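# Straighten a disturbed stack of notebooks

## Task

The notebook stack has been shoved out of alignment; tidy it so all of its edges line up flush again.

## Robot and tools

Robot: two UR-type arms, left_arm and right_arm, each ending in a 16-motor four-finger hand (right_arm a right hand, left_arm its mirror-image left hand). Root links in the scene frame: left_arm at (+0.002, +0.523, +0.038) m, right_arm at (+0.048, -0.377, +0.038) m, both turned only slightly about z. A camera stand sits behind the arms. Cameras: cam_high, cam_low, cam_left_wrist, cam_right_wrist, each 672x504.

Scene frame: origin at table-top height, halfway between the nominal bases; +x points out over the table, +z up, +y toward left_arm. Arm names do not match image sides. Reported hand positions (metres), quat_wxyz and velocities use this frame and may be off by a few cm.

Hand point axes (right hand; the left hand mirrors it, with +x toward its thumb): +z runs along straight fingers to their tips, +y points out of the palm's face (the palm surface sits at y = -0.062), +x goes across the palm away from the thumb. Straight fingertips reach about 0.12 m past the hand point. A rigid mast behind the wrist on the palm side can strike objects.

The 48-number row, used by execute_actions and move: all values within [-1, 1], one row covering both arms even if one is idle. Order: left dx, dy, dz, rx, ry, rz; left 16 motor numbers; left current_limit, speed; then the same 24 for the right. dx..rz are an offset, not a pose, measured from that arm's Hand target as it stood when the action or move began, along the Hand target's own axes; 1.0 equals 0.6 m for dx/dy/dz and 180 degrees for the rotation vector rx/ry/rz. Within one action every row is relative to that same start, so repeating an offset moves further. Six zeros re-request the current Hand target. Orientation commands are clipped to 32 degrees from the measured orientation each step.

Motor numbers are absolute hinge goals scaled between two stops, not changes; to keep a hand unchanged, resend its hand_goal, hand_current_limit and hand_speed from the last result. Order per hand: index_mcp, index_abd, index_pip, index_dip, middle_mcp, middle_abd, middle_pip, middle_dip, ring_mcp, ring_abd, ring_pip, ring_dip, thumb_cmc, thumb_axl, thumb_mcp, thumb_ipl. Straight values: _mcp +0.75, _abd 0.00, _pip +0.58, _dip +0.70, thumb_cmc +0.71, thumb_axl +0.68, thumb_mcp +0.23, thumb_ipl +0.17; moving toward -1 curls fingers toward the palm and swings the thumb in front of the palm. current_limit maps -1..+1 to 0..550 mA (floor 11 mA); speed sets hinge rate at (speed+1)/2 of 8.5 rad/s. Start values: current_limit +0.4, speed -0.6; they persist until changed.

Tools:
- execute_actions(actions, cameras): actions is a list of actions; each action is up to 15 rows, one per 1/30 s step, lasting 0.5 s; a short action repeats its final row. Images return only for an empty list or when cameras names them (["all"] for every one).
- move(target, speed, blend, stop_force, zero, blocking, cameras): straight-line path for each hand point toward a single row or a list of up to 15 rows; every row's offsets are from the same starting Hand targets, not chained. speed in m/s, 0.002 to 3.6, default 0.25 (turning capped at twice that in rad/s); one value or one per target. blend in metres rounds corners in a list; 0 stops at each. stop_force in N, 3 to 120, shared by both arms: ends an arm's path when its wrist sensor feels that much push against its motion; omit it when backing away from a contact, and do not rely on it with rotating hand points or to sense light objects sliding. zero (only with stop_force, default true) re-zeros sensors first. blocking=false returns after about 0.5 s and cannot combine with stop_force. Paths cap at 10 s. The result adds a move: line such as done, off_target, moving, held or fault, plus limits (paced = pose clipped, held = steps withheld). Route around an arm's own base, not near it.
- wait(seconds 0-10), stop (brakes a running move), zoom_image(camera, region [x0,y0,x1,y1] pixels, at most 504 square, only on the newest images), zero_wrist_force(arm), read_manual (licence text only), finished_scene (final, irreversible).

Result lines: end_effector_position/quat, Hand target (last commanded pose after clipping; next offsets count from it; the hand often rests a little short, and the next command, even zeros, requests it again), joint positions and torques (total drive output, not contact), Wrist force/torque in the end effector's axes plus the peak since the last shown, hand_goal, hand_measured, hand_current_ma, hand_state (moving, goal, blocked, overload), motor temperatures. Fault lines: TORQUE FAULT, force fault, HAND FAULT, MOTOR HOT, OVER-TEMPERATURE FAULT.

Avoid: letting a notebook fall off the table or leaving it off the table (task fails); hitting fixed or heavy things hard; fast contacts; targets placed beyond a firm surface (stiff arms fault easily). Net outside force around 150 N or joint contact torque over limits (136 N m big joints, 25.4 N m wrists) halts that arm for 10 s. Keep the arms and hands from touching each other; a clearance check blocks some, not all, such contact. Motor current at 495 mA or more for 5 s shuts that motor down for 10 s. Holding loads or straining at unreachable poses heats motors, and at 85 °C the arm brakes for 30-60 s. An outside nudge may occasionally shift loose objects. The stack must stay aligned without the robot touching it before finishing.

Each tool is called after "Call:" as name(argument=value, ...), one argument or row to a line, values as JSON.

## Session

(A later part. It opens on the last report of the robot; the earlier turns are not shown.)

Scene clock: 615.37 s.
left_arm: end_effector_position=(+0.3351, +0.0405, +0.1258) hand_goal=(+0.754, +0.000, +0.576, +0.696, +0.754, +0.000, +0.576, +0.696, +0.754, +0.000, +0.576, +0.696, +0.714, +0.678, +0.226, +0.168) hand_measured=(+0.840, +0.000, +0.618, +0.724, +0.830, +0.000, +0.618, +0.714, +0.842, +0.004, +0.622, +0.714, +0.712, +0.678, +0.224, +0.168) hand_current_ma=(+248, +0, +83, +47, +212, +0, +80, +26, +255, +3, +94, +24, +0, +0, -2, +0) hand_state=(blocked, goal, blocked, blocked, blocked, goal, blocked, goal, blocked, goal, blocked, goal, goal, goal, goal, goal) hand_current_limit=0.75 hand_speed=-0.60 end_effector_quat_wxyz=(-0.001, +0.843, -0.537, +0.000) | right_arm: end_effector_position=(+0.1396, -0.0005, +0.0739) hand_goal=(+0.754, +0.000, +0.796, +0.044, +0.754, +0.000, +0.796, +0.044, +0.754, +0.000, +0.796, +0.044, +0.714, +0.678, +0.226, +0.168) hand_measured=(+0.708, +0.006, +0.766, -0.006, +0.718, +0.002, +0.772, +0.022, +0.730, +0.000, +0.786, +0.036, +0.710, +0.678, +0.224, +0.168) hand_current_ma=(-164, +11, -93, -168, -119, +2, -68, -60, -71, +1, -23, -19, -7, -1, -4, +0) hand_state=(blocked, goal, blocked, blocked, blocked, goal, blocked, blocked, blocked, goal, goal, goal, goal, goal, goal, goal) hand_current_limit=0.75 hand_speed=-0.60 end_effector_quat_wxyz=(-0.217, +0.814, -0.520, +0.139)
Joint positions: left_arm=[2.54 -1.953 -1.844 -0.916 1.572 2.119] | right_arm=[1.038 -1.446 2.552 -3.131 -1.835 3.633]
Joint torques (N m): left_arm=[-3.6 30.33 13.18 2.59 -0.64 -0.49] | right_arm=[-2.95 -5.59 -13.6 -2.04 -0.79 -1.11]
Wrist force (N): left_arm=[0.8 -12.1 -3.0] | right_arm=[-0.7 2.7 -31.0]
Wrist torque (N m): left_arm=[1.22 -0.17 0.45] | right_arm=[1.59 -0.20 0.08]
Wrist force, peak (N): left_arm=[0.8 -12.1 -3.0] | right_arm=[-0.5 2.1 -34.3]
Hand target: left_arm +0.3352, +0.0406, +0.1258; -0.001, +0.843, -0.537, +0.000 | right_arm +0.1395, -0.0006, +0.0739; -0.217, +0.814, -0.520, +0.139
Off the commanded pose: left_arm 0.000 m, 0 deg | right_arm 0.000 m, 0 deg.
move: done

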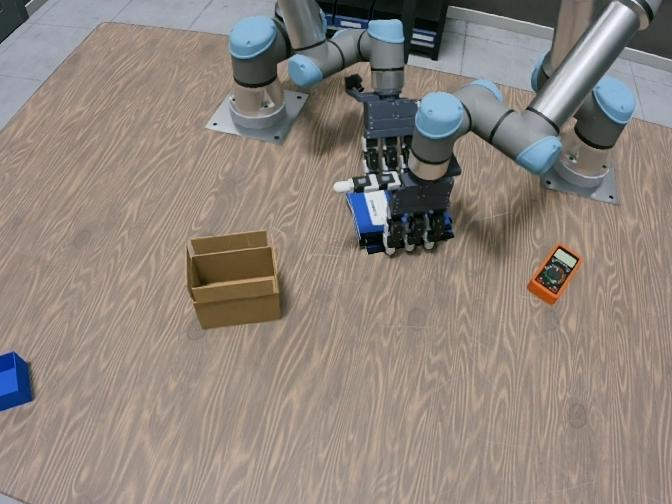

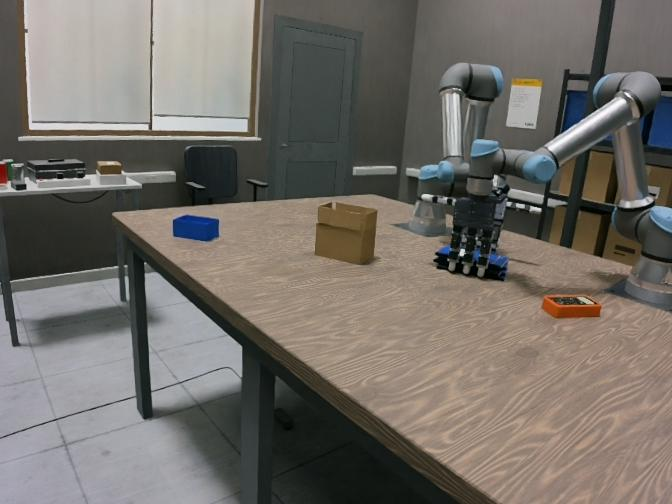

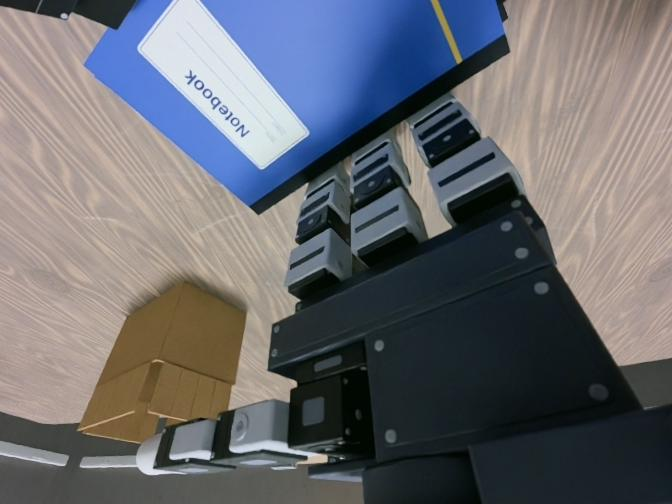

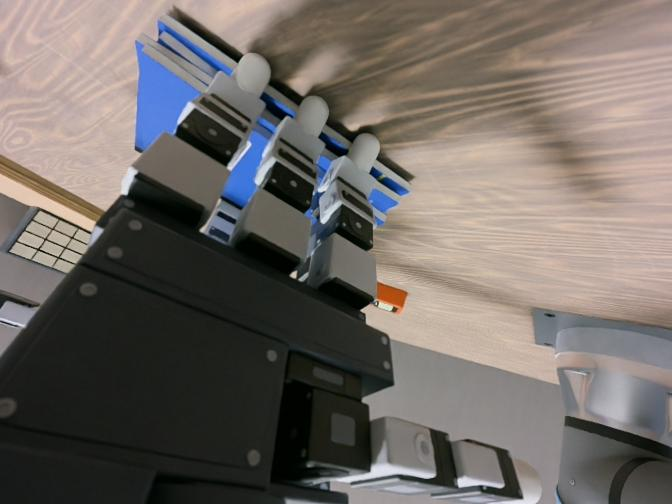

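Call:
move(
  target=[0,0.0117,0,0,0,0,0.754,0,0.576,0.696,0.754,0,0.576,0.696,0.754,0,0.576,0.696,0.714,0.678,0.226,0.168,0.75,-0.6,0,-0.01033,0.0021,0,0,0,0.754,0,0.7956,0.0435,0.754,0,0.7956,0.0435,0.754,0,0.7956,0.0435,0.714,0.678,0.226,0.168,0.75,-0.6],
  speed=0.03,
  cameras=["all"],
)

Call:
zoom_image(
  camera="cam_right_wrist",
  region=[100, 0, 440, 240],
)

Call:
zoom_image(
  camera="cam_low",
  region=[420, 220, 520, 290],
)

Scene clock: 628.43 s.
left_arm: end_effector_position=(+0.3287, +0.0376, +0.1258) hand_goal=(+0.754, +0.000, +0.576, +0.696, +0.754, +0.000, +0.576, +0.696, +0.754, +0.000, +0.576, +0.696, +0.714, +0.678, +0.226, +0.168) hand_measured=(+0.864, +0.000, +0.632, +0.734, +0.862, +0.002, +0.634, +0.722, +0.870, +0.006, +0.640, +0.726, +0.712, +0.678, +0.224, +0.168) hand_current_ma=(+355, +0, +119, +68, +346, +1, +129, +42, +388, +4, +150, +49, +0, +0, -2, +0) hand_state=(blocked, goal, blocked, blocked, blocked, goal, blocked, blocked, blocked, goal, blocked, blocked, goal, goal, goal, goal) hand_current_limit=0.75 hand_speed=-0.60 end_effector_quat_wxyz=(-0.001, +0.843, -0.537, +0.000) | right_arm: end_effector_position=(+0.1450, +0.0020, +0.0759) hand_goal=(+0.754, +0.000, +0.796, +0.044, +0.754, +0.000, +0.796, +0.044, +0.754, +0.000, +0.796, +0.044, +0.714, +0.678, +0.226, +0.168) hand_measured=(+0.682, +0.006, +0.746, -0.010, +0.696, +0.002, +0.754, +0.008, +0.706, +0.000, +0.772, +0.018, +0.710, +0.678, +0.224, +0.168) hand_current_ma=(-278, +12, -170, -187, -217, +2, -136, -114, -168, +1, -69, -76, -7, -1, -4, +0) hand_state=(blocked, goal, blocked, blocked, blocked, goal, blocked, blocked, blocked, goal, blocked, blocked, goal, goal, goal, goal) hand_current_limit=0.75 hand_speed=-0.60 end_effector_quat_wxyz=(-0.217, +0.814, -0.520, +0.139)
Joint positions: left_arm=[2.53 -1.949 -1.85 -0.913 1.572 2.108] | right_arm=[1.028 -1.446 2.54 -3.123 -1.831 3.624]
Joint torques (N m): left_arm=[-7.5 32.4 13.25 2.47 -4.06 -0.72] | right_arm=[-4.2 5.37 -12.55 -0.6 -0.82 -1.15]
Wrist force (N): left_arm=[0.1 -15.9 -1.2] | right_arm=[-0.4 3.6 -40.2]
Wrist torque (N m): left_arm=[1.47 -0.11 0.51] | right_arm=[1.89 0.13 0.13]
Wrist force, peak (N): left_arm=[0.1 -16.3 -1.1] | right_arm=[-0.2 4.1 -41.5]
Hand target: left_arm +0.3288, +0.0376, +0.1258; -0.001, +0.843, -0.537, +0.000 | right_arm +0.1449, +0.0019, +0.0759; -0.217, +0.814, -0.520, +0.139
Off the commanded pose: left_arm 0.000 m, 0 deg | right_arm 0.000 m, 0 deg.
move: done

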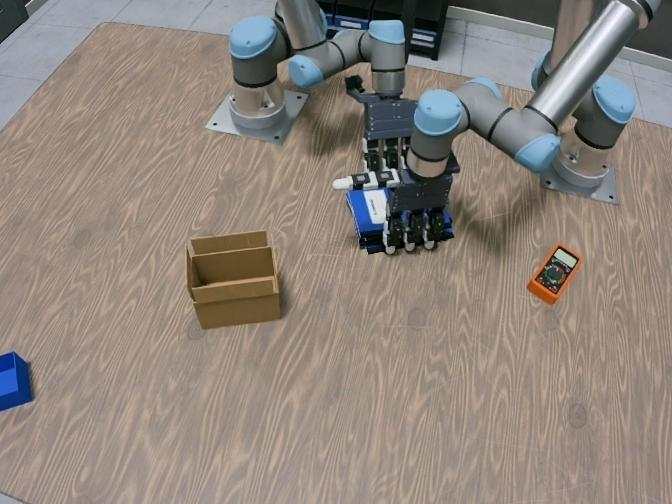

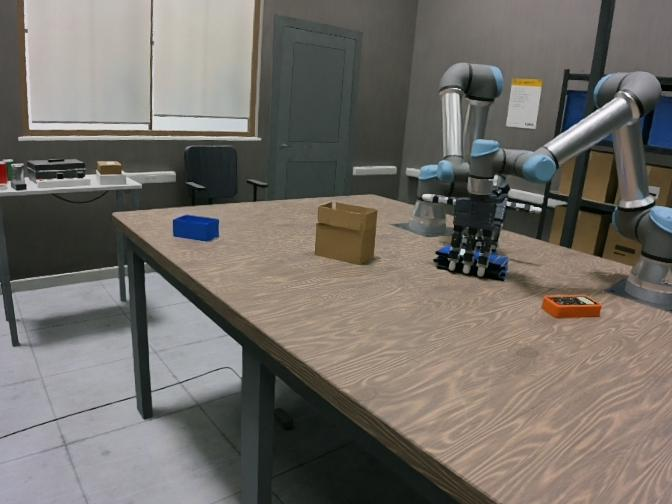

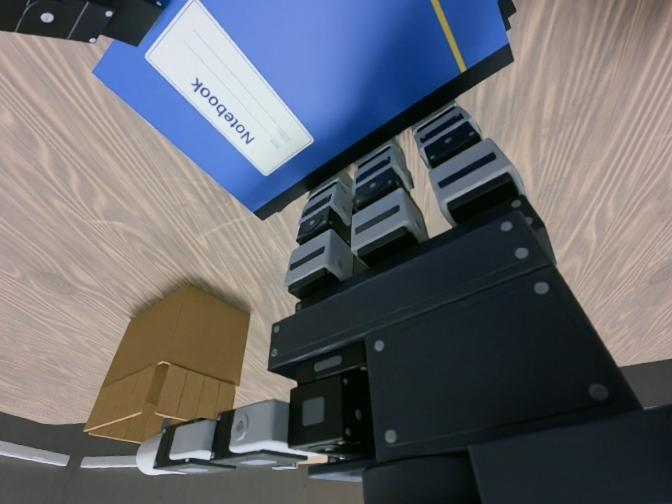

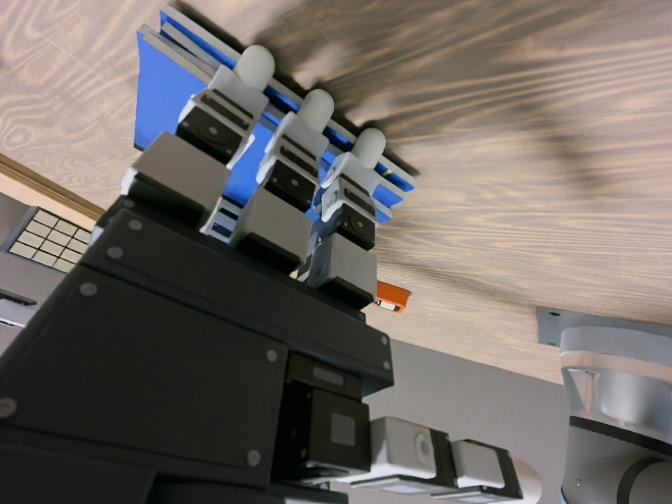

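Scaled by 1.482 from the camera's 672x504 image, which has a finer 960x720 frame.

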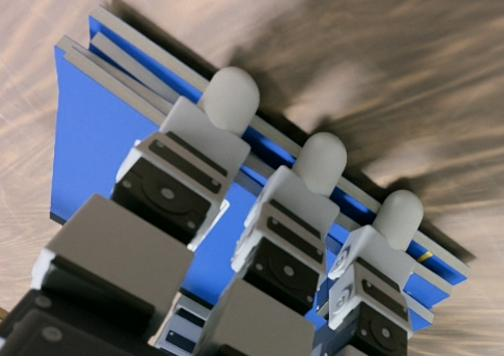

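Scaled by 5.040 from the camera's 672x504 image, which has a finer 960x720 frame.

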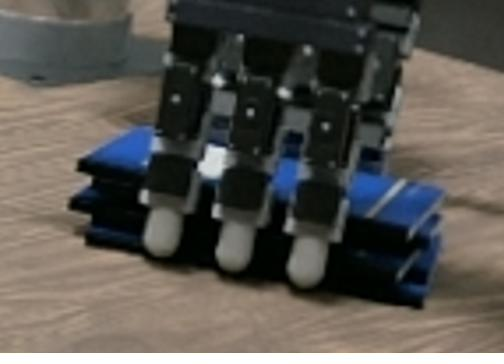

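Call:
move(
  target=[
    [0,-0.1,0,0,0,0,0.754,0,0.576,0.696,0.754,0,0.576,0.696,0.754,0,0.576,0.696,0.714,0.678,0.226,0.168,0.75,-0.6,0,0.0722,-0.0417,0,0,0,0.754,0,0.7956,0.0435,0.754,0,0.7956,0.0435,0.754,0,0.7956,0.0435,0.714,0.678,0.226,0.168,0.75,-0.6],
    [0,-0.1,-0.26,0,0,0,0.754,0,0.576,0.696,0.754,0,0.576,0.696,0.754,0,0.576,0.696,0.714,0.678,0.226,0.168,0.75,-0.6,0,-0.0945,-0.3303,0,0,0,0.754,0,0.7956,0.0435,0.754,0,0.7956,0.0435,0.754,0,0.7956,0.0435,0.714,0.678,0.226,0.168,0.75,-0.6],
  ],
  speed=[0.08,0.15],
  cameras=["all"],
)

Call:
zoom_image(
  camera="cam_low",
  region=[420, 230, 530, 290],
)

Scene clock: 678.67 s.
left_arm: end_effector_position=(+0.3831, +0.0628, +0.2819) hand_goal=(+0.754, +0.000, +0.576, +0.696, +0.754, +0.000, +0.576, +0.696, +0.754, +0.000, +0.576, +0.696, +0.714, +0.678, +0.226, +0.168) hand_measured=(+0.756, +0.000, +0.578, +0.700, +0.756, +0.002, +0.578, +0.698, +0.756, +0.002, +0.578, +0.700, +0.712, +0.678, +0.224, +0.168) hand_current_ma=(+1, +0, +1, +2, +0, +0, +1, +2, +0, +1, +1, +2, +0, +0, -2, +0) hand_state=(goal, goal, goal, goal, goal, goal, goal, goal, goal, goal, goal, goal, goal, goal, goal, goal) hand_current_limit=0.75 hand_speed=-0.60 end_effector_quat_wxyz=(-0.001, +0.843, -0.537, +0.000) | right_arm: end_effector_position=(+0.1000, -0.0189, +0.2760) hand_goal=(+0.754, +0.000, +0.796, +0.044, +0.754, +0.000, +0.796, +0.044, +0.754, +0.000, +0.796, +0.044, +0.714, +0.678, +0.226, +0.168) hand_measured=(+0.742, +0.002, +0.790, +0.042, +0.742, +0.002, +0.790, +0.040, +0.740, +0.000, +0.790, +0.042, +0.710, +0.678, +0.224, +0.168) hand_current_ma=(-31, +4, -14, -5, -33, +2, -14, -6, -40, +1, -11, -5, -7, -1, -5, +0) hand_state=(goal, goal, goal, goal, goal, goal, goal, goal, goal, goal, goal, goal, goal, goal, goal, goal) hand_current_limit=0.75 hand_speed=-0.60 end_effector_quat_wxyz=(-0.217, +0.814, -0.520, +0.139)
Joint positions: left_arm=[2.616 -1.831 -1.567 -1.315 1.572 2.195] | right_arm=[1.117 -1.991 2.283 -2.297 -1.87 3.708]
Joint torques (N m): left_arm=[-11.65 26.87 21.49 4.47 1.11 -1.24] | right_arm=[-6.49 6.44 -23.22 -2.36 0.03 0.93]
Wrist force (N): left_arm=[0.0 -0.2 1.4] | right_arm=[-1.4 0.0 0.4]
Wrist torque (N m): left_arm=[-0.22 0.05 0.10] | right_arm=[-0.36 0.10 0.00]
Wrist force, peak (N): left_arm=[0.0 -16.4 -1.4] | right_arm=[-0.4 3.7 -40.8]
Hand target: left_arm +0.3831, +0.0628, +0.2819; -0.001, +0.843, -0.537, +0.000 | right_arm +0.1000, -0.0189, +0.2759; -0.217, +0.814, -0.520, +0.139
Off the commanded pose: left_arm 0.000 m, 0 deg | right_arm 0.000 m, 0 deg.
move: done

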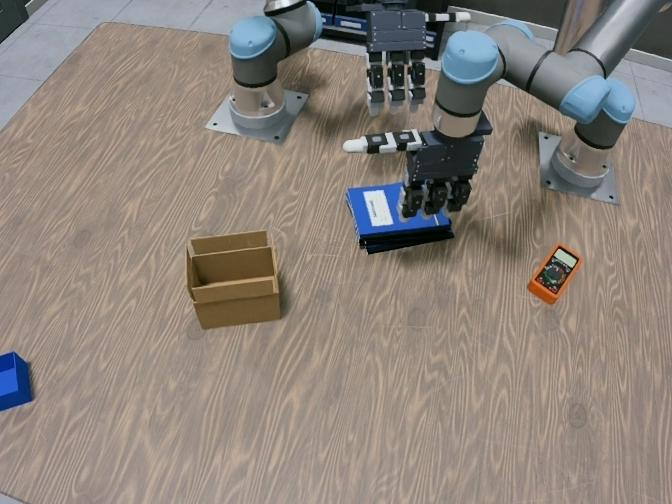

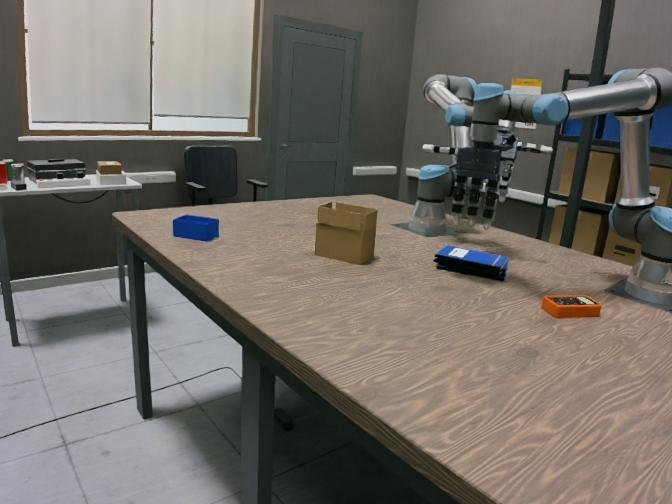

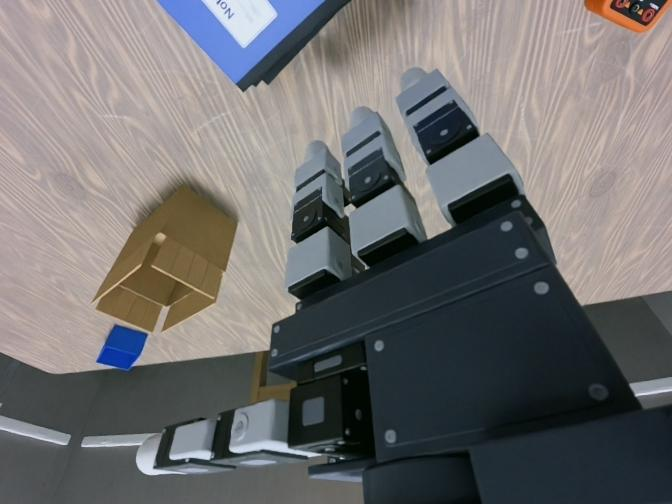

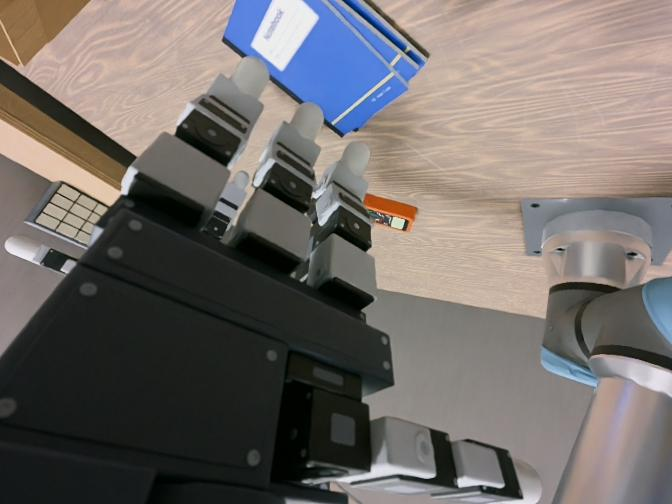

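Scaled by 4.582 from the camera's 672x504 image, which has a finer 960x720 frame.

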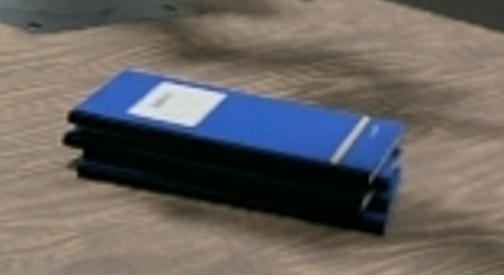

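Call:
move(
  target=[0,-0.1597,0.0033,-0.2611,0,0,0.99,0,0.99,0.696,0.99,0,0.99,0.696,0.99,0,0.99,0.696,0.714,0.678,0.226,0.168,0.75,-0.6,0.4143,-0.1962,0.0092,-0.2082,-0.0535,-0.5092,0.99,0,0.576,0.696,0.99,0,0.576,0.696,0.99,0,0.576,0.696,0.714,0.678,0.226,0.168,0.75,-0.6],
  speed=0.3,
  cameras=["all"],
)

Scene clock: 700.17 s.
left_arm: end_effector_position=(+0.4701, +0.1033, +0.2800) hand_goal=(+0.990, +0.000, +0.990, +0.696, +0.990, +0.000, +0.990, +0.696, +0.990, +0.000, +0.990, +0.696, +0.714, +0.678, +0.226, +0.168) hand_measured=(+0.990, +0.000, +0.988, +0.698, +0.990, +0.002, +0.986, +0.698, +0.990, +0.002, +0.986, +0.698, +0.718, +0.678, +0.224, +0.168) hand_current_ma=(+0, +0, -2, +2, +0, +0, -2, +1, +0, +1, -2, +2, +3, +0, -2, +0) hand_state=(goal, goal, goal, goal, goal, goal, goal, goal, goal, goal, goal, goal, goal, goal, goal, goal) hand_current_limit=0.75 hand_speed=-0.60 end_effector_quat_wxyz=(+0.336, +0.774, -0.493, -0.214) | right_arm: end_effector_position=(+0.2994, -0.2006, +0.3297) hand_goal=(+0.990, +0.000, +0.576, +0.696, +0.990, +0.000, +0.576, +0.696, +0.990, +0.000, +0.576, +0.696, +0.714, +0.678, +0.226, +0.168) hand_measured=(+0.986, +0.002, +0.576, +0.694, +0.986, +0.002, +0.576, +0.692, +0.984, +0.000, +0.576, +0.694, +0.714, +0.678, +0.224, +0.168) hand_current_ma=(-9, +4, +1, -5, -9, +2, +1, -6, -11, +1, +1, -5, +0, -1, -5, +0) hand_state=(goal, goal, goal, goal, goal, goal, goal, goal, goal, goal, goal, goal, goal, goal, goal, goal) hand_current_limit=0.75 hand_speed=-0.60 end_effector_quat_wxyz=(+0.153, +0.965, +0.212, +0.033)
Joint positions: left_arm=[2.881 -2.23 -1.164 -2.012 1.093 2.635] | right_arm=[0.697 -1.861 2.063 -1.703 -1.877 1.794]
Joint torques (N m): left_arm=[-12.04 49.7 14.65 3.02 2.23 -2.11] | right_arm=[8.45 -8.87 -36.14 -3.9 0.08 -1.13]
Wrist force (N): left_arm=[0.9 -0.6 2.2] | right_arm=[-0.3 -0.2 0.4]
Wrist torque (N m): left_arm=[-0.62 0.02 0.14] | right_arm=[-0.21 0.00 -0.13]
Wrist force, peak (N): left_arm=[0.9 -1.0 2.5] | right_arm=[-1.7 0.6 0.4]
Hand target: left_arm +0.4700, +0.1033, +0.2800; +0.336, +0.774, -0.493, -0.214 | right_arm +0.2995, -0.2005, +0.3297; +0.153, +0.965, +0.212, +0.033
Off the commanded pose: left_arm 0.000 m, 0 deg | right_arm 0.000 m, 0 deg.
move: done

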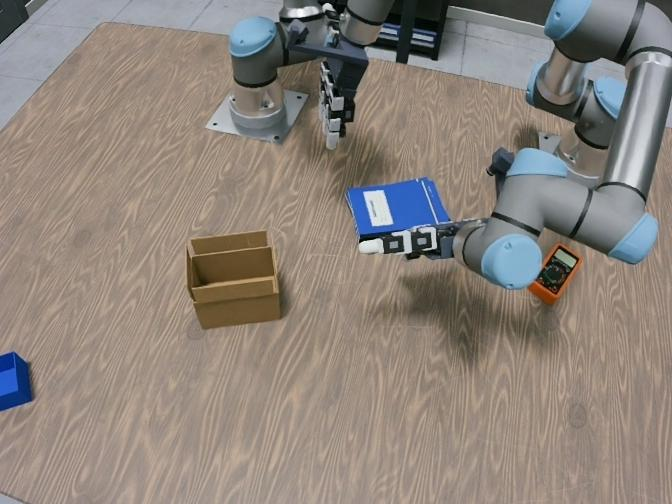

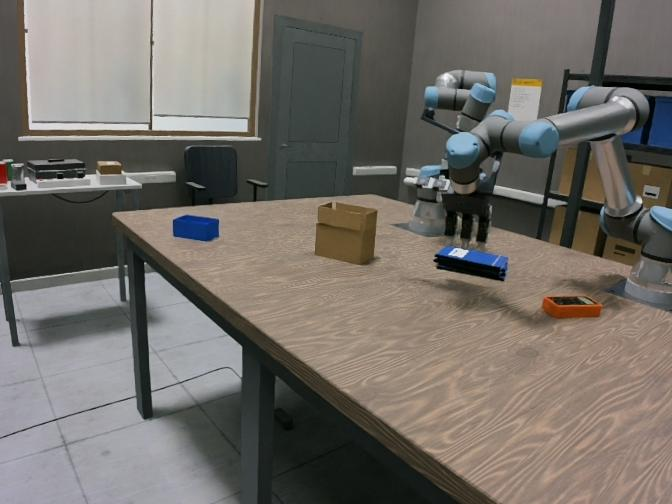

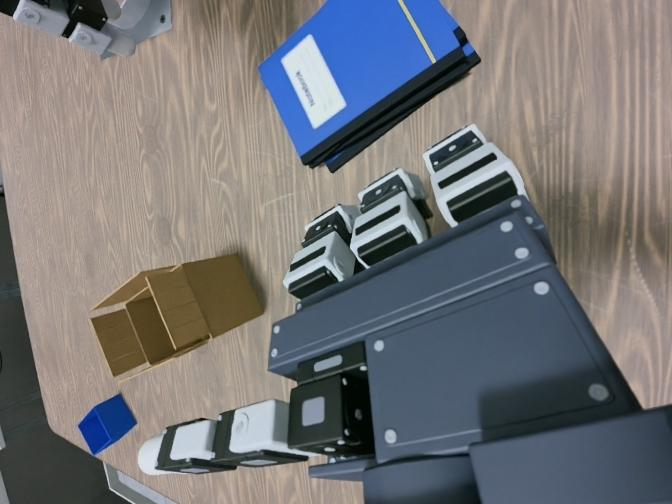

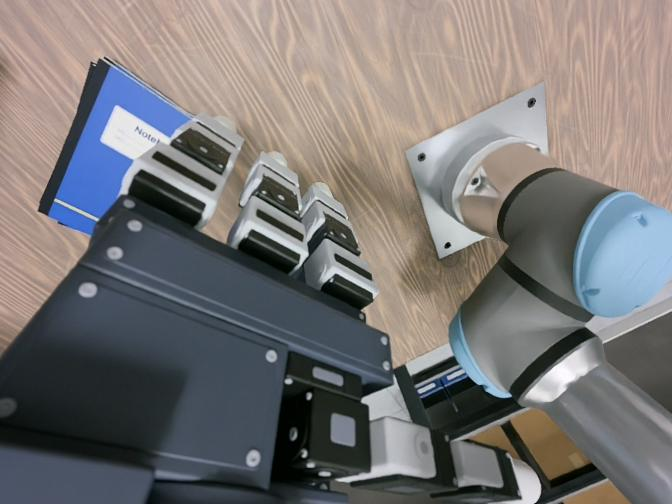

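Call:
move(
  target=[0,-0.1036,0.0966,0,0,0,0.99,0,0.99,0.696,0.99,0,0.99,0.696,0.99,0,0.99,0.696,0.714,0.678,0.226,0.168,0.75,-0.6,0.131,-0.3528,-0.01,0,0.1545,-0.4755,0.99,0,0.576,0.696,0.99,0,0.576,0.696,0.99,0,0.576,0.696,0.714,0.678,0.226,0.168,0.75,-0.6],
  speed=0.3,
  cameras=["all"],
)

Scene clock: 715.13 s.
left_arm: end_effector_position=(+0.4700, +0.1034, +0.1949) hand_goal=(+0.990, +0.000, +0.990, +0.696, +0.990, +0.000, +0.990, +0.696, +0.990, +0.000, +0.990, +0.696, +0.714, +0.678, +0.226, +0.168) hand_measured=(+0.990, +0.000, +0.988, +0.698, +0.990, +0.002, +0.986, +0.698, +0.990, +0.002, +0.986, +0.698, +0.718, +0.678, +0.224, +0.168) hand_current_ma=(+0, +0, -2, +2, +0, +0, -2, +1, +0, +1, -2, +2, +3, +0, -2, +0) hand_state=(goal, goal, goal, goal, goal, goal, goal, goal, goal, goal, goal, goal, goal, goal, goal, goal) hand_current_limit=0.75 hand_speed=-0.60 end_effector_quat_wxyz=(+0.336, +0.774, -0.493, -0.214) | right_arm: end_effector_position=(+0.2855, +0.0168, +0.2698) hand_goal=(+0.990, +0.000, +0.576, +0.696, +0.990, +0.000, +0.576, +0.696, +0.990, +0.000, +0.576, +0.696, +0.714, +0.678, +0.226, +0.168) hand_measured=(+0.986, +0.002, +0.576, +0.694, +0.986, +0.002, +0.576, +0.692, +0.986, +0.000, +0.576, +0.694, +0.714, +0.678, +0.224, +0.168) hand_current_ma=(-8, +4, +1, -5, -9, +2, +1, -6, -10, +1, +1, -5, +1, -1, -5, +0) hand_state=(goal, goal, goal, goal, goal, goal, goal, goal, goal, goal, goal, goal, goal, goal, goal, goal) hand_current_limit=0.75 hand_speed=-0.60 end_effector_quat_wxyz=(+0.084, +0.532, +0.832, +0.131)
Joint positions: left_arm=[2.881 -2.301 -1.27 -1.835 1.093 2.635] | right_arm=[0.993 -1.831 2.295 -2.31 -1.721 0.488]
Joint torques (N m): left_arm=[7.07 53.99 27.12 -1.83 1.75 2.18] | right_arm=[7.73 -23.8 -33.5 -2.69 -1.72 -1.43]
Wrist force (N): left_arm=[0.5 -1.0 2.3] | right_arm=[-0.5 -0.3 0.7]
Wrist torque (N m): left_arm=[-0.68 0.05 0.10] | right_arm=[-0.29 -0.01 -0.19]
Wrist force, peak (N): left_arm=[0.8 -1.3 2.6] | right_arm=[-0.2 -0.5 0.9]
Hand target: left_arm +0.4700, +0.1034, +0.1950; +0.336, +0.774, -0.493, -0.214 | right_arm +0.2855, +0.0169, +0.2700; +0.084, +0.532, +0.832, +0.131
Off the commanded pose: left_arm 0.000 m, 0 deg | right_arm 0.000 m, 0 deg.
move: done

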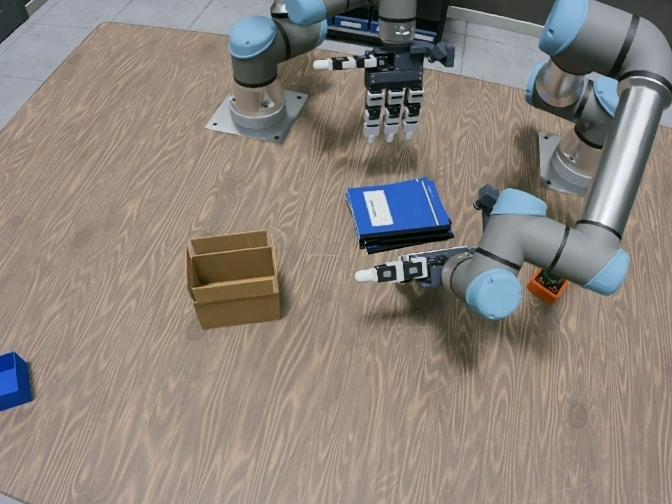

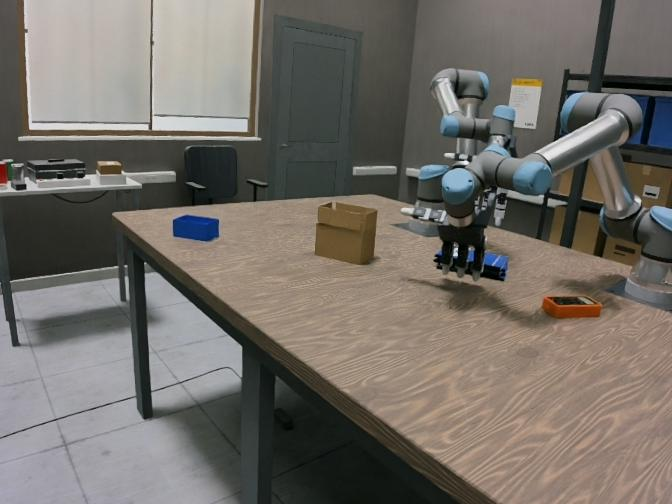

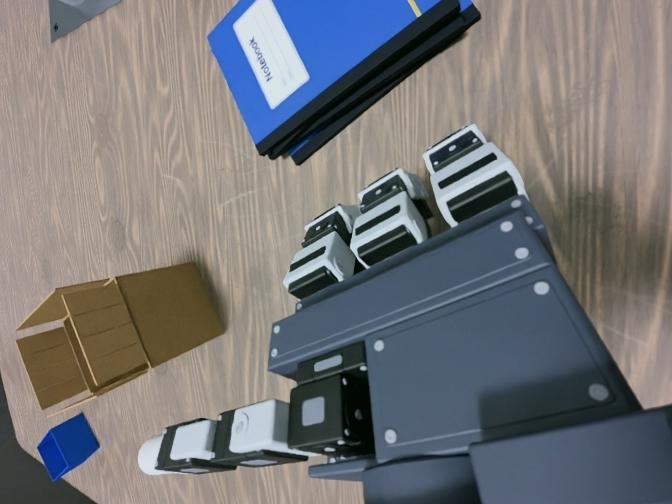

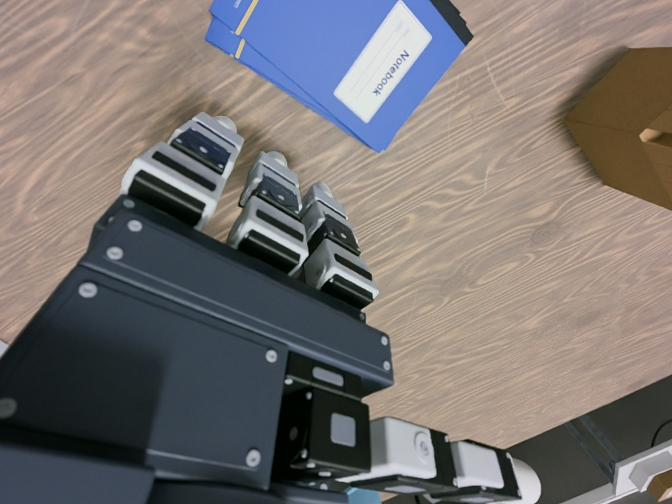

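Call:
move(
  target=[0,0,0,0,0,0,0.99,0,0.99,0.696,0.99,0,0.99,0.696,0.99,0,0.99,0.696,0.714,0.678,0.226,0.168,0.75,-0.6,0,-0.0567,0.1744,0,0,0,0.99,0,0.576,0.696,0.99,0,0.576,0.696,0.99,0,0.576,0.696,0.714,0.678,0.226,0.168,0.75,-0.6],
  speed=0.15,
)

Call:
move(
  target=[0,-0.0305,0.0284,0,0,0,0.99,0,0.99,0.696,0.99,0,0.99,0.696,0.99,0,0.99,0.696,0.714,0.678,0.226,0.168,0.75,-0.6,0,-0.0103,0.0317,0,0,0,0.99,0,0.576,0.696,0.99,0,0.576,0.696,0.99,0,0.576,0.696,0.714,0.678,0.226,0.168,0.75,-0.6],
  speed=0.01,
  stop_force=4,
  cameras=["all"],
)

Scene clock: 722.10 s.
left_arm: end_effector_position=(+0.4700, +0.1034, +0.1950) hand_goal=(+0.990, +0.000, +0.990, +0.696, +0.990, +0.000, +0.990, +0.696, +0.990, +0.000, +0.990, +0.696, +0.714, +0.678, +0.226, +0.168) hand_measured=(+0.990, +0.000, +0.988, +0.698, +0.990, +0.002, +0.986, +0.698, +0.990, +0.002, +0.986, +0.698, +0.718, +0.678, +0.224, +0.168) hand_current_ma=(+0, +0, -2, +2, +0, +0, -2, +1, +0, +1, -2, +2, +3, +0, -2, +0) hand_state=(goal, goal, goal, goal, goal, goal, goal, goal, goal, goal, goal, goal, goal, goal, goal, goal) hand_current_limit=0.75 hand_speed=-0.60 end_effector_quat_wxyz=(+0.336, +0.774, -0.493, -0.214) | right_arm: end_effector_position=(+0.2852, +0.0168, +0.1599) hand_goal=(+0.990, +0.000, +0.576, +0.696, +0.990, +0.000, +0.576, +0.696, +0.990, +0.000, +0.576, +0.696, +0.714, +0.678, +0.226, +0.168) hand_measured=(+0.986, +0.002, +0.576, +0.694, +0.986, +0.002, +0.576, +0.692, +0.986, +0.000, +0.576, +0.694, +0.714, +0.678, +0.224, +0.168) hand_current_ma=(-8, +4, +1, -5, -8, +2, +1, -6, -10, +1, +1, -5, +1, -1, -5, +0) hand_state=(goal, goal, goal, goal, goal, goal, goal, goal, goal, goal, goal, goal, goal, goal, goal, goal) hand_current_limit=0.75 hand_speed=-0.60 end_effector_quat_wxyz=(+0.084, +0.532, +0.832, +0.131)
Joint positions: left_arm=[2.881 -2.301 -1.27 -1.835 1.093 2.635] | right_arm=[0.993 -1.598 2.468 -2.716 -1.721 0.488]
Joint torques (N m): left_arm=[6.41 52.41 26.61 -1.91 -1.63 -2.02] | right_arm=[6.1 -16.58 -27.18 -4.74 -2.01 1.42]
Wrist force (N): left_arm=[0.7 -0.9 2.3] | right_arm=[-0.3 -0.4 0.6]
Wrist torque (N m): left_arm=[-0.67 0.03 0.10] | right_arm=[-0.26 -0.02 -0.18]
Wrist force, peak (N): left_arm=[0.9 -1.1 2.5] | right_arm=[-0.7 -0.9 2.1]
Hand target: left_arm +0.4700, +0.1034, +0.1950; +0.336, +0.774, -0.493, -0.214 | right_arm +0.2853, +0.0168, +0.1600; +0.084, +0.532, +0.832, +0.131
Off the commanded pose: left_arm 0.000 m, 0 deg | right_arm 0.000 m, 0 deg.
move: done

Scene clock: 724.93 s.
left_arm: end_effector_position=(+0.4701, +0.1034, +0.1783) hand_goal=(+0.990, +0.000, +0.990, +0.696, +0.990, +0.000, +0.990, +0.696, +0.990, +0.000, +0.990, +0.696, +0.714, +0.678, +0.226, +0.168) hand_measured=(+0.986, +0.000, +0.994, +0.698, +0.988, +0.002, +0.990, +0.698, +0.990, +0.002, +0.988, +0.698, +0.718, +0.678, +0.224, +0.168) hand_current_ma=(-2, +0, +2, +2, -1, +0, +0, +1, +0, +1, -1, +2, +3, +0, -2, +0) hand_state=(goal, goal, goal, goal, goal, goal, goal, goal, goal, goal, goal, goal, goal, goal, goal, goal) hand_current_limit=0.75 hand_speed=-0.60 end_effector_quat_wxyz=(+0.336, +0.774, -0.493, -0.214) | right_arm: end_effector_position=(+0.2853, +0.0168, +0.1464) hand_goal=(+0.990, +0.000, +0.576, +0.696, +0.990, +0.000, +0.576, +0.696, +0.990, +0.000, +0.576, +0.696, +0.714, +0.678, +0.226, +0.168) hand_measured=(+0.988, +0.002, +0.576, +0.694, +0.988, +0.002, +0.576, +0.694, +0.986, +0.000, +0.576, +0.694, +0.714, +0.678, +0.224, +0.168) hand_current_ma=(-5, +3, +0, -4, -6, +2, +0, -5, -7, +0, +0, -5, +1, -1, -5, +0) hand_state=(goal, goal, goal, goal, goal, goal, goal, goal, goal, goal, goal, goal, goal, goal, goal, goal) hand_current_limit=0.75 hand_speed=-0.60 end_effector_quat_wxyz=(+0.084, +0.532, +0.832, +0.131)
Joint positions: left_arm=[2.881 -2.319 -1.285 -1.802 1.093 2.635] | right_arm=[0.993 -1.558 2.484 -2.772 -1.721 0.488]
Joint torques (N m): left_arm=[8.59 52.45 25.82 -1.71 0.66 0.83] | right_arm=[4.67 -29.34 -26.34 -3.56 1.27 0.58]
Wrist force (N): left_arm=[0.7 0.8 0.5] | right_arm=[-0.3 0.8 -3.1]
Wrist torque (N m): left_arm=[-0.52 0.08 0.13] | right_arm=[0.05 0.05 -0.17]
Wrist force, peak (N): left_arm=[0.4 5.8 -5.4] | right_arm=[-0.7 2.7 -9.8]
Hand target: left_arm +0.4701, +0.1034, +0.1783; +0.336, +0.774, -0.493, -0.214 (not the last commanded pose) | right_arm +0.2853, +0.0168, +0.1464; +0.084, +0.532, +0.832, +0.131 (not the last commanded pose)
Off the commanded pose: left_arm 0.008 m, 0 deg | right_arm 0.006 m, 0 deg.
move: contact (left_arm, right_arm)

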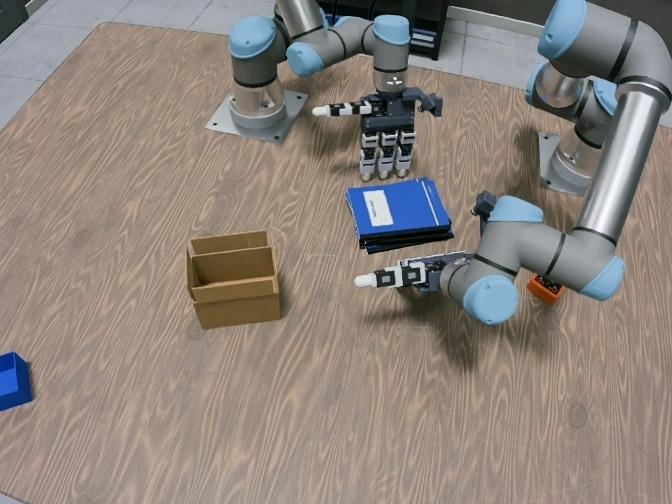

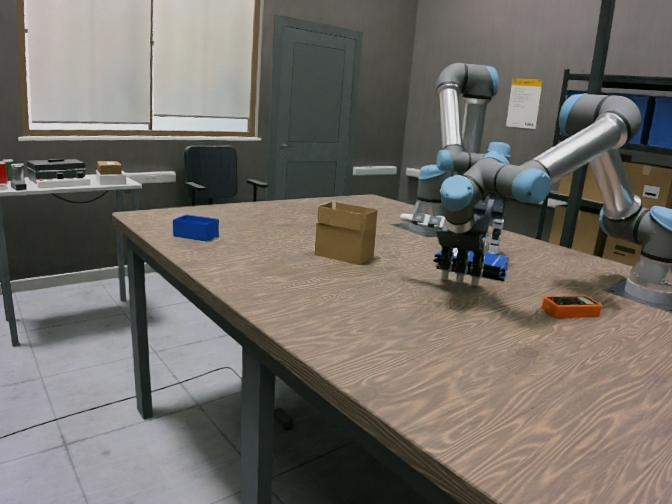

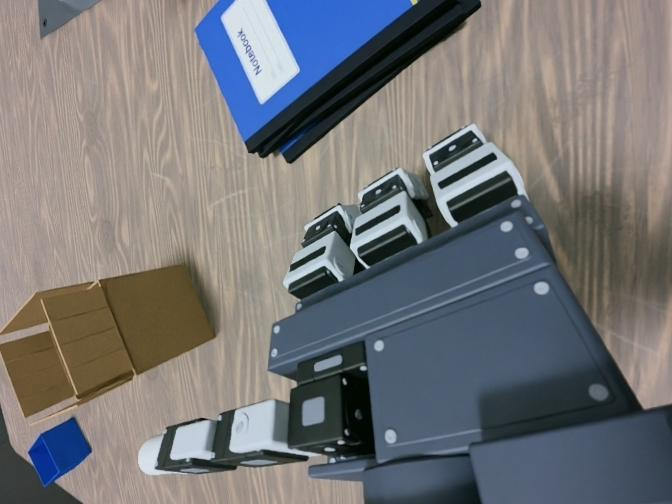

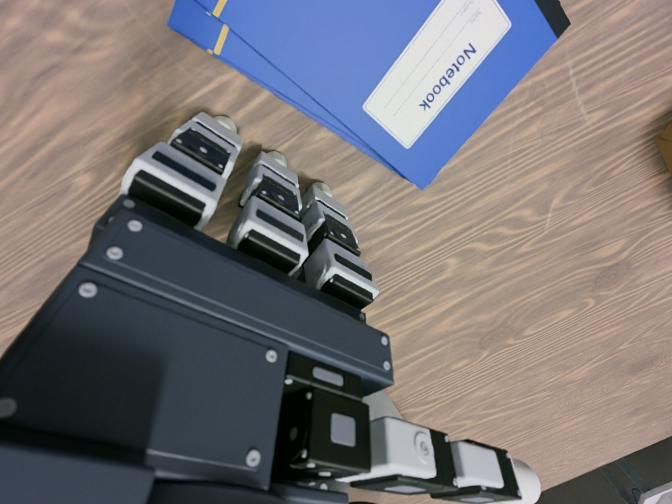

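Call:
move(
  target=[
    [0,0.0024,-0.0023,0,0,0,0.99,0,0.99,0.696,0.99,0,0.99,0.696,0.99,0,0.99,0.696,0.714,0.678,0.226,0.168,0.75,-0.6,0,0.001,-0.0032,0,0,0,0.99,0,0.576,0.696,0.99,0,0.576,0.696,0.99,0,0.576,0.696,0.714,0.678,0.226,0.168,0.75,-0.6],
    [0,0.1048,0.1074,0,0,0,0.99,0,0.99,0.696,0.99,0,0.99,0.696,0.99,0,0.99,0.696,0.714,0.678,0.226,0.168,0.75,-0.6,0,0.0485,0.0123,0,0,0,0.99,0,0.576,0.696,0.99,0,0.576,0.696,0.99,0,0.576,0.696,0.714,0.678,0.226,0.168,0.75,-0.6],
  ],
  speed=[0.03,0.05],
  cameras=["all"],
)

Call:
zoom_image(
  camera="cam_high",
  region=[330, 140, 500, 270],
)

Call:
zoom_image(
  camera="cam_low",
  region=[400, 210, 530, 290],
)

Scene clock: 733.63 s.
left_arm: end_effector_position=(+0.3884, +0.0652, +0.1803) hand_goal=(+0.990, +0.000, +0.990, +0.696, +0.990, +0.000, +0.990, +0.696, +0.990, +0.000, +0.990, +0.696, +0.714, +0.678, +0.226, +0.168) hand_measured=(+1.000, -0.002, +1.000, +0.724, +0.998, +0.000, +0.994, +0.698, +0.994, +0.002, +0.990, +0.698, +0.718, +0.678, +0.224, +0.168) hand_current_ma=(+11, -1, +10, +43, +7, +0, +3, +1, +2, +1, +0, +2, +3, +0, -2, +0) hand_state=(goal, goal, goal, blocked, goal, goal, goal, goal, goal, goal, goal, goal, goal, goal, goal, goal) hand_current_limit=0.75 hand_speed=-0.60 end_effector_quat_wxyz=(+0.336, +0.774, -0.493, -0.214) end_effector_velocity=(+0.000, +0.001, +0.000) end_effector_angular_velocity=(+0.001, +0.003, -0.001) | right_arm: end_effector_position=(+0.3126, +0.0295, +0.1483) hand_goal=(+0.990, +0.000, +0.576, +0.696, +0.990, +0.000, +0.576, +0.696, +0.990, +0.000, +0.576, +0.696, +0.714, +0.678, +0.226, +0.168) hand_measured=(+0.988, +0.002, +0.576, +0.694, +0.988, +0.002, +0.576, +0.694, +0.986, +0.000, +0.576, +0.694, +0.714, +0.678, +0.224, +0.168) hand_current_ma=(-5, +3, +0, -4, -6, +2, +0, -5, -7, +0, +0, -5, +1, -1, -5, +0) hand_state=(goal, goal, goal, goal, goal, goal, goal, goal, goal, goal, goal, goal, goal, goal, goal, goal) hand_current_limit=0.75 hand_speed=-0.60 end_effector_quat_wxyz=(+0.084, +0.532, +0.832, +0.131)
Joint positions: left_arm=[2.795 -2.199 -1.503 -1.667 1.038 2.558] | right_arm=[0.953 -1.514 2.431 -2.769 -1.71 0.449]
Joint velocities: left_arm=[0 -0.001 0.002 -0.005 0.001 0.001] | right_arm=[within noise]
Joint torques (N m): left_arm=[7.11 32.21 21.14 -2.48 1.03 2.7] | right_arm=[7.05 -30.57 -7.9 -4.55 0.55 0.47]
Wrist force (N): left_arm=[-0.1 1.5 -6.0] | right_arm=[-0.1 -0.2 0.2]
Wrist torque (N m): left_arm=[0.35 0.16 0.06] | right_arm=[-0.20 -0.06 -0.02]
Wrist force, peak (N): left_arm=[0.3 1.1 -6.7] | right_arm=[-0.1 0.7 -3.3]
Hand target: left_arm +0.3885, +0.0653, +0.1803; +0.336, +0.774, -0.493, -0.214 | right_arm +0.3125, +0.0294, +0.1483; +0.084, +0.532, +0.832, +0.131
Off the commanded pose: left_arm 0.000 m, 0 deg | right_arm 0.000 m, 0 deg.
move: done

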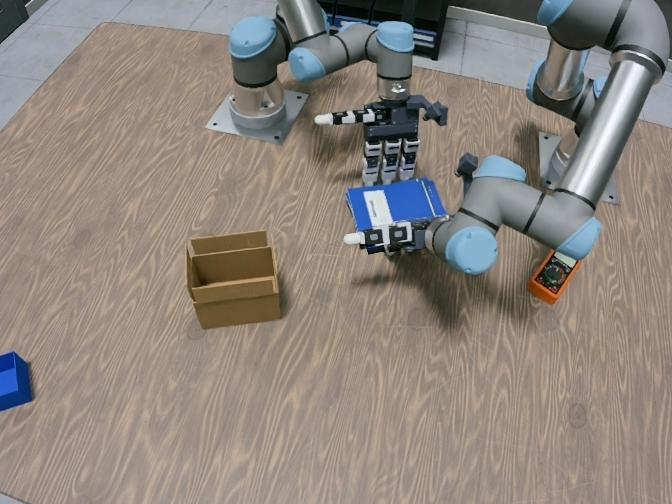

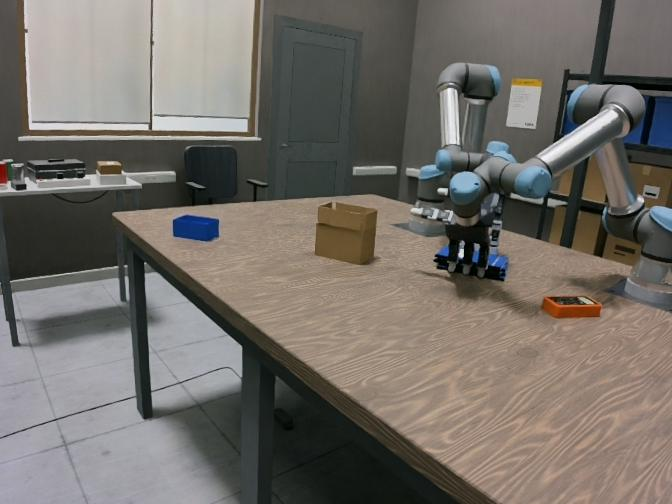

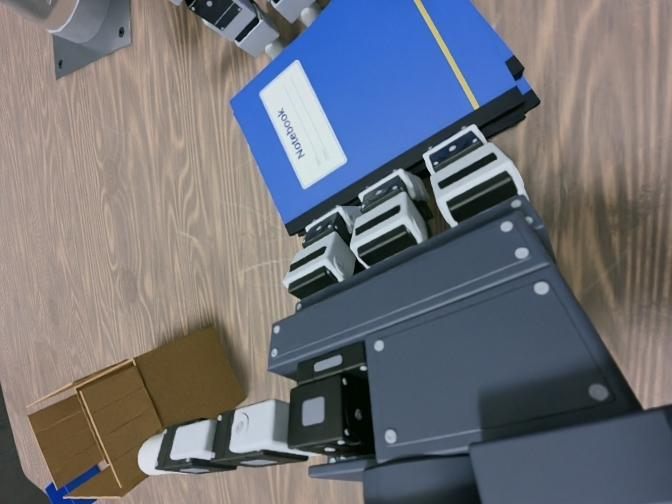

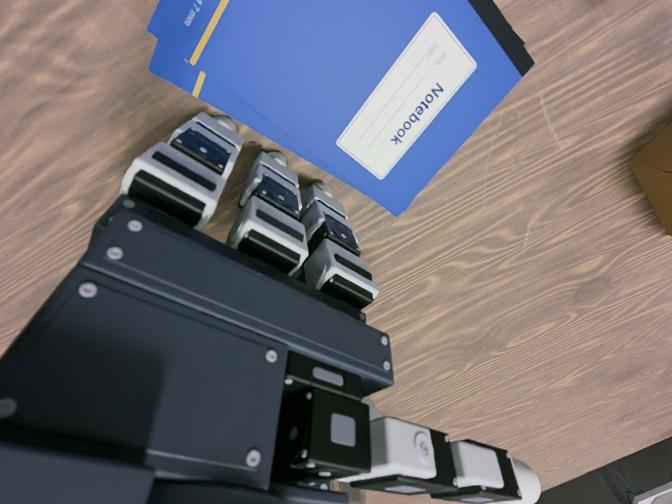

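Scaled by 2.965 from the camera's 672x504 image, which has a finer 960x720 frame.

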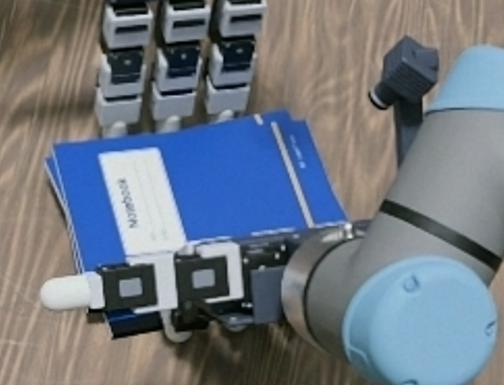

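Scaled by 3.877 from the camera's 672x504 image, which has a finer 960x720 frame.

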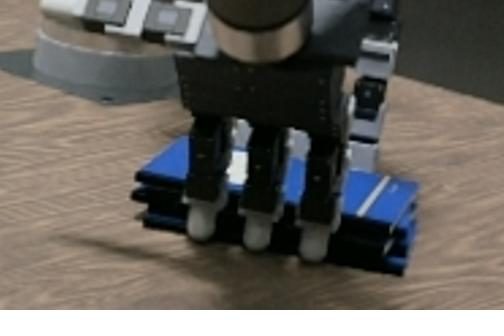

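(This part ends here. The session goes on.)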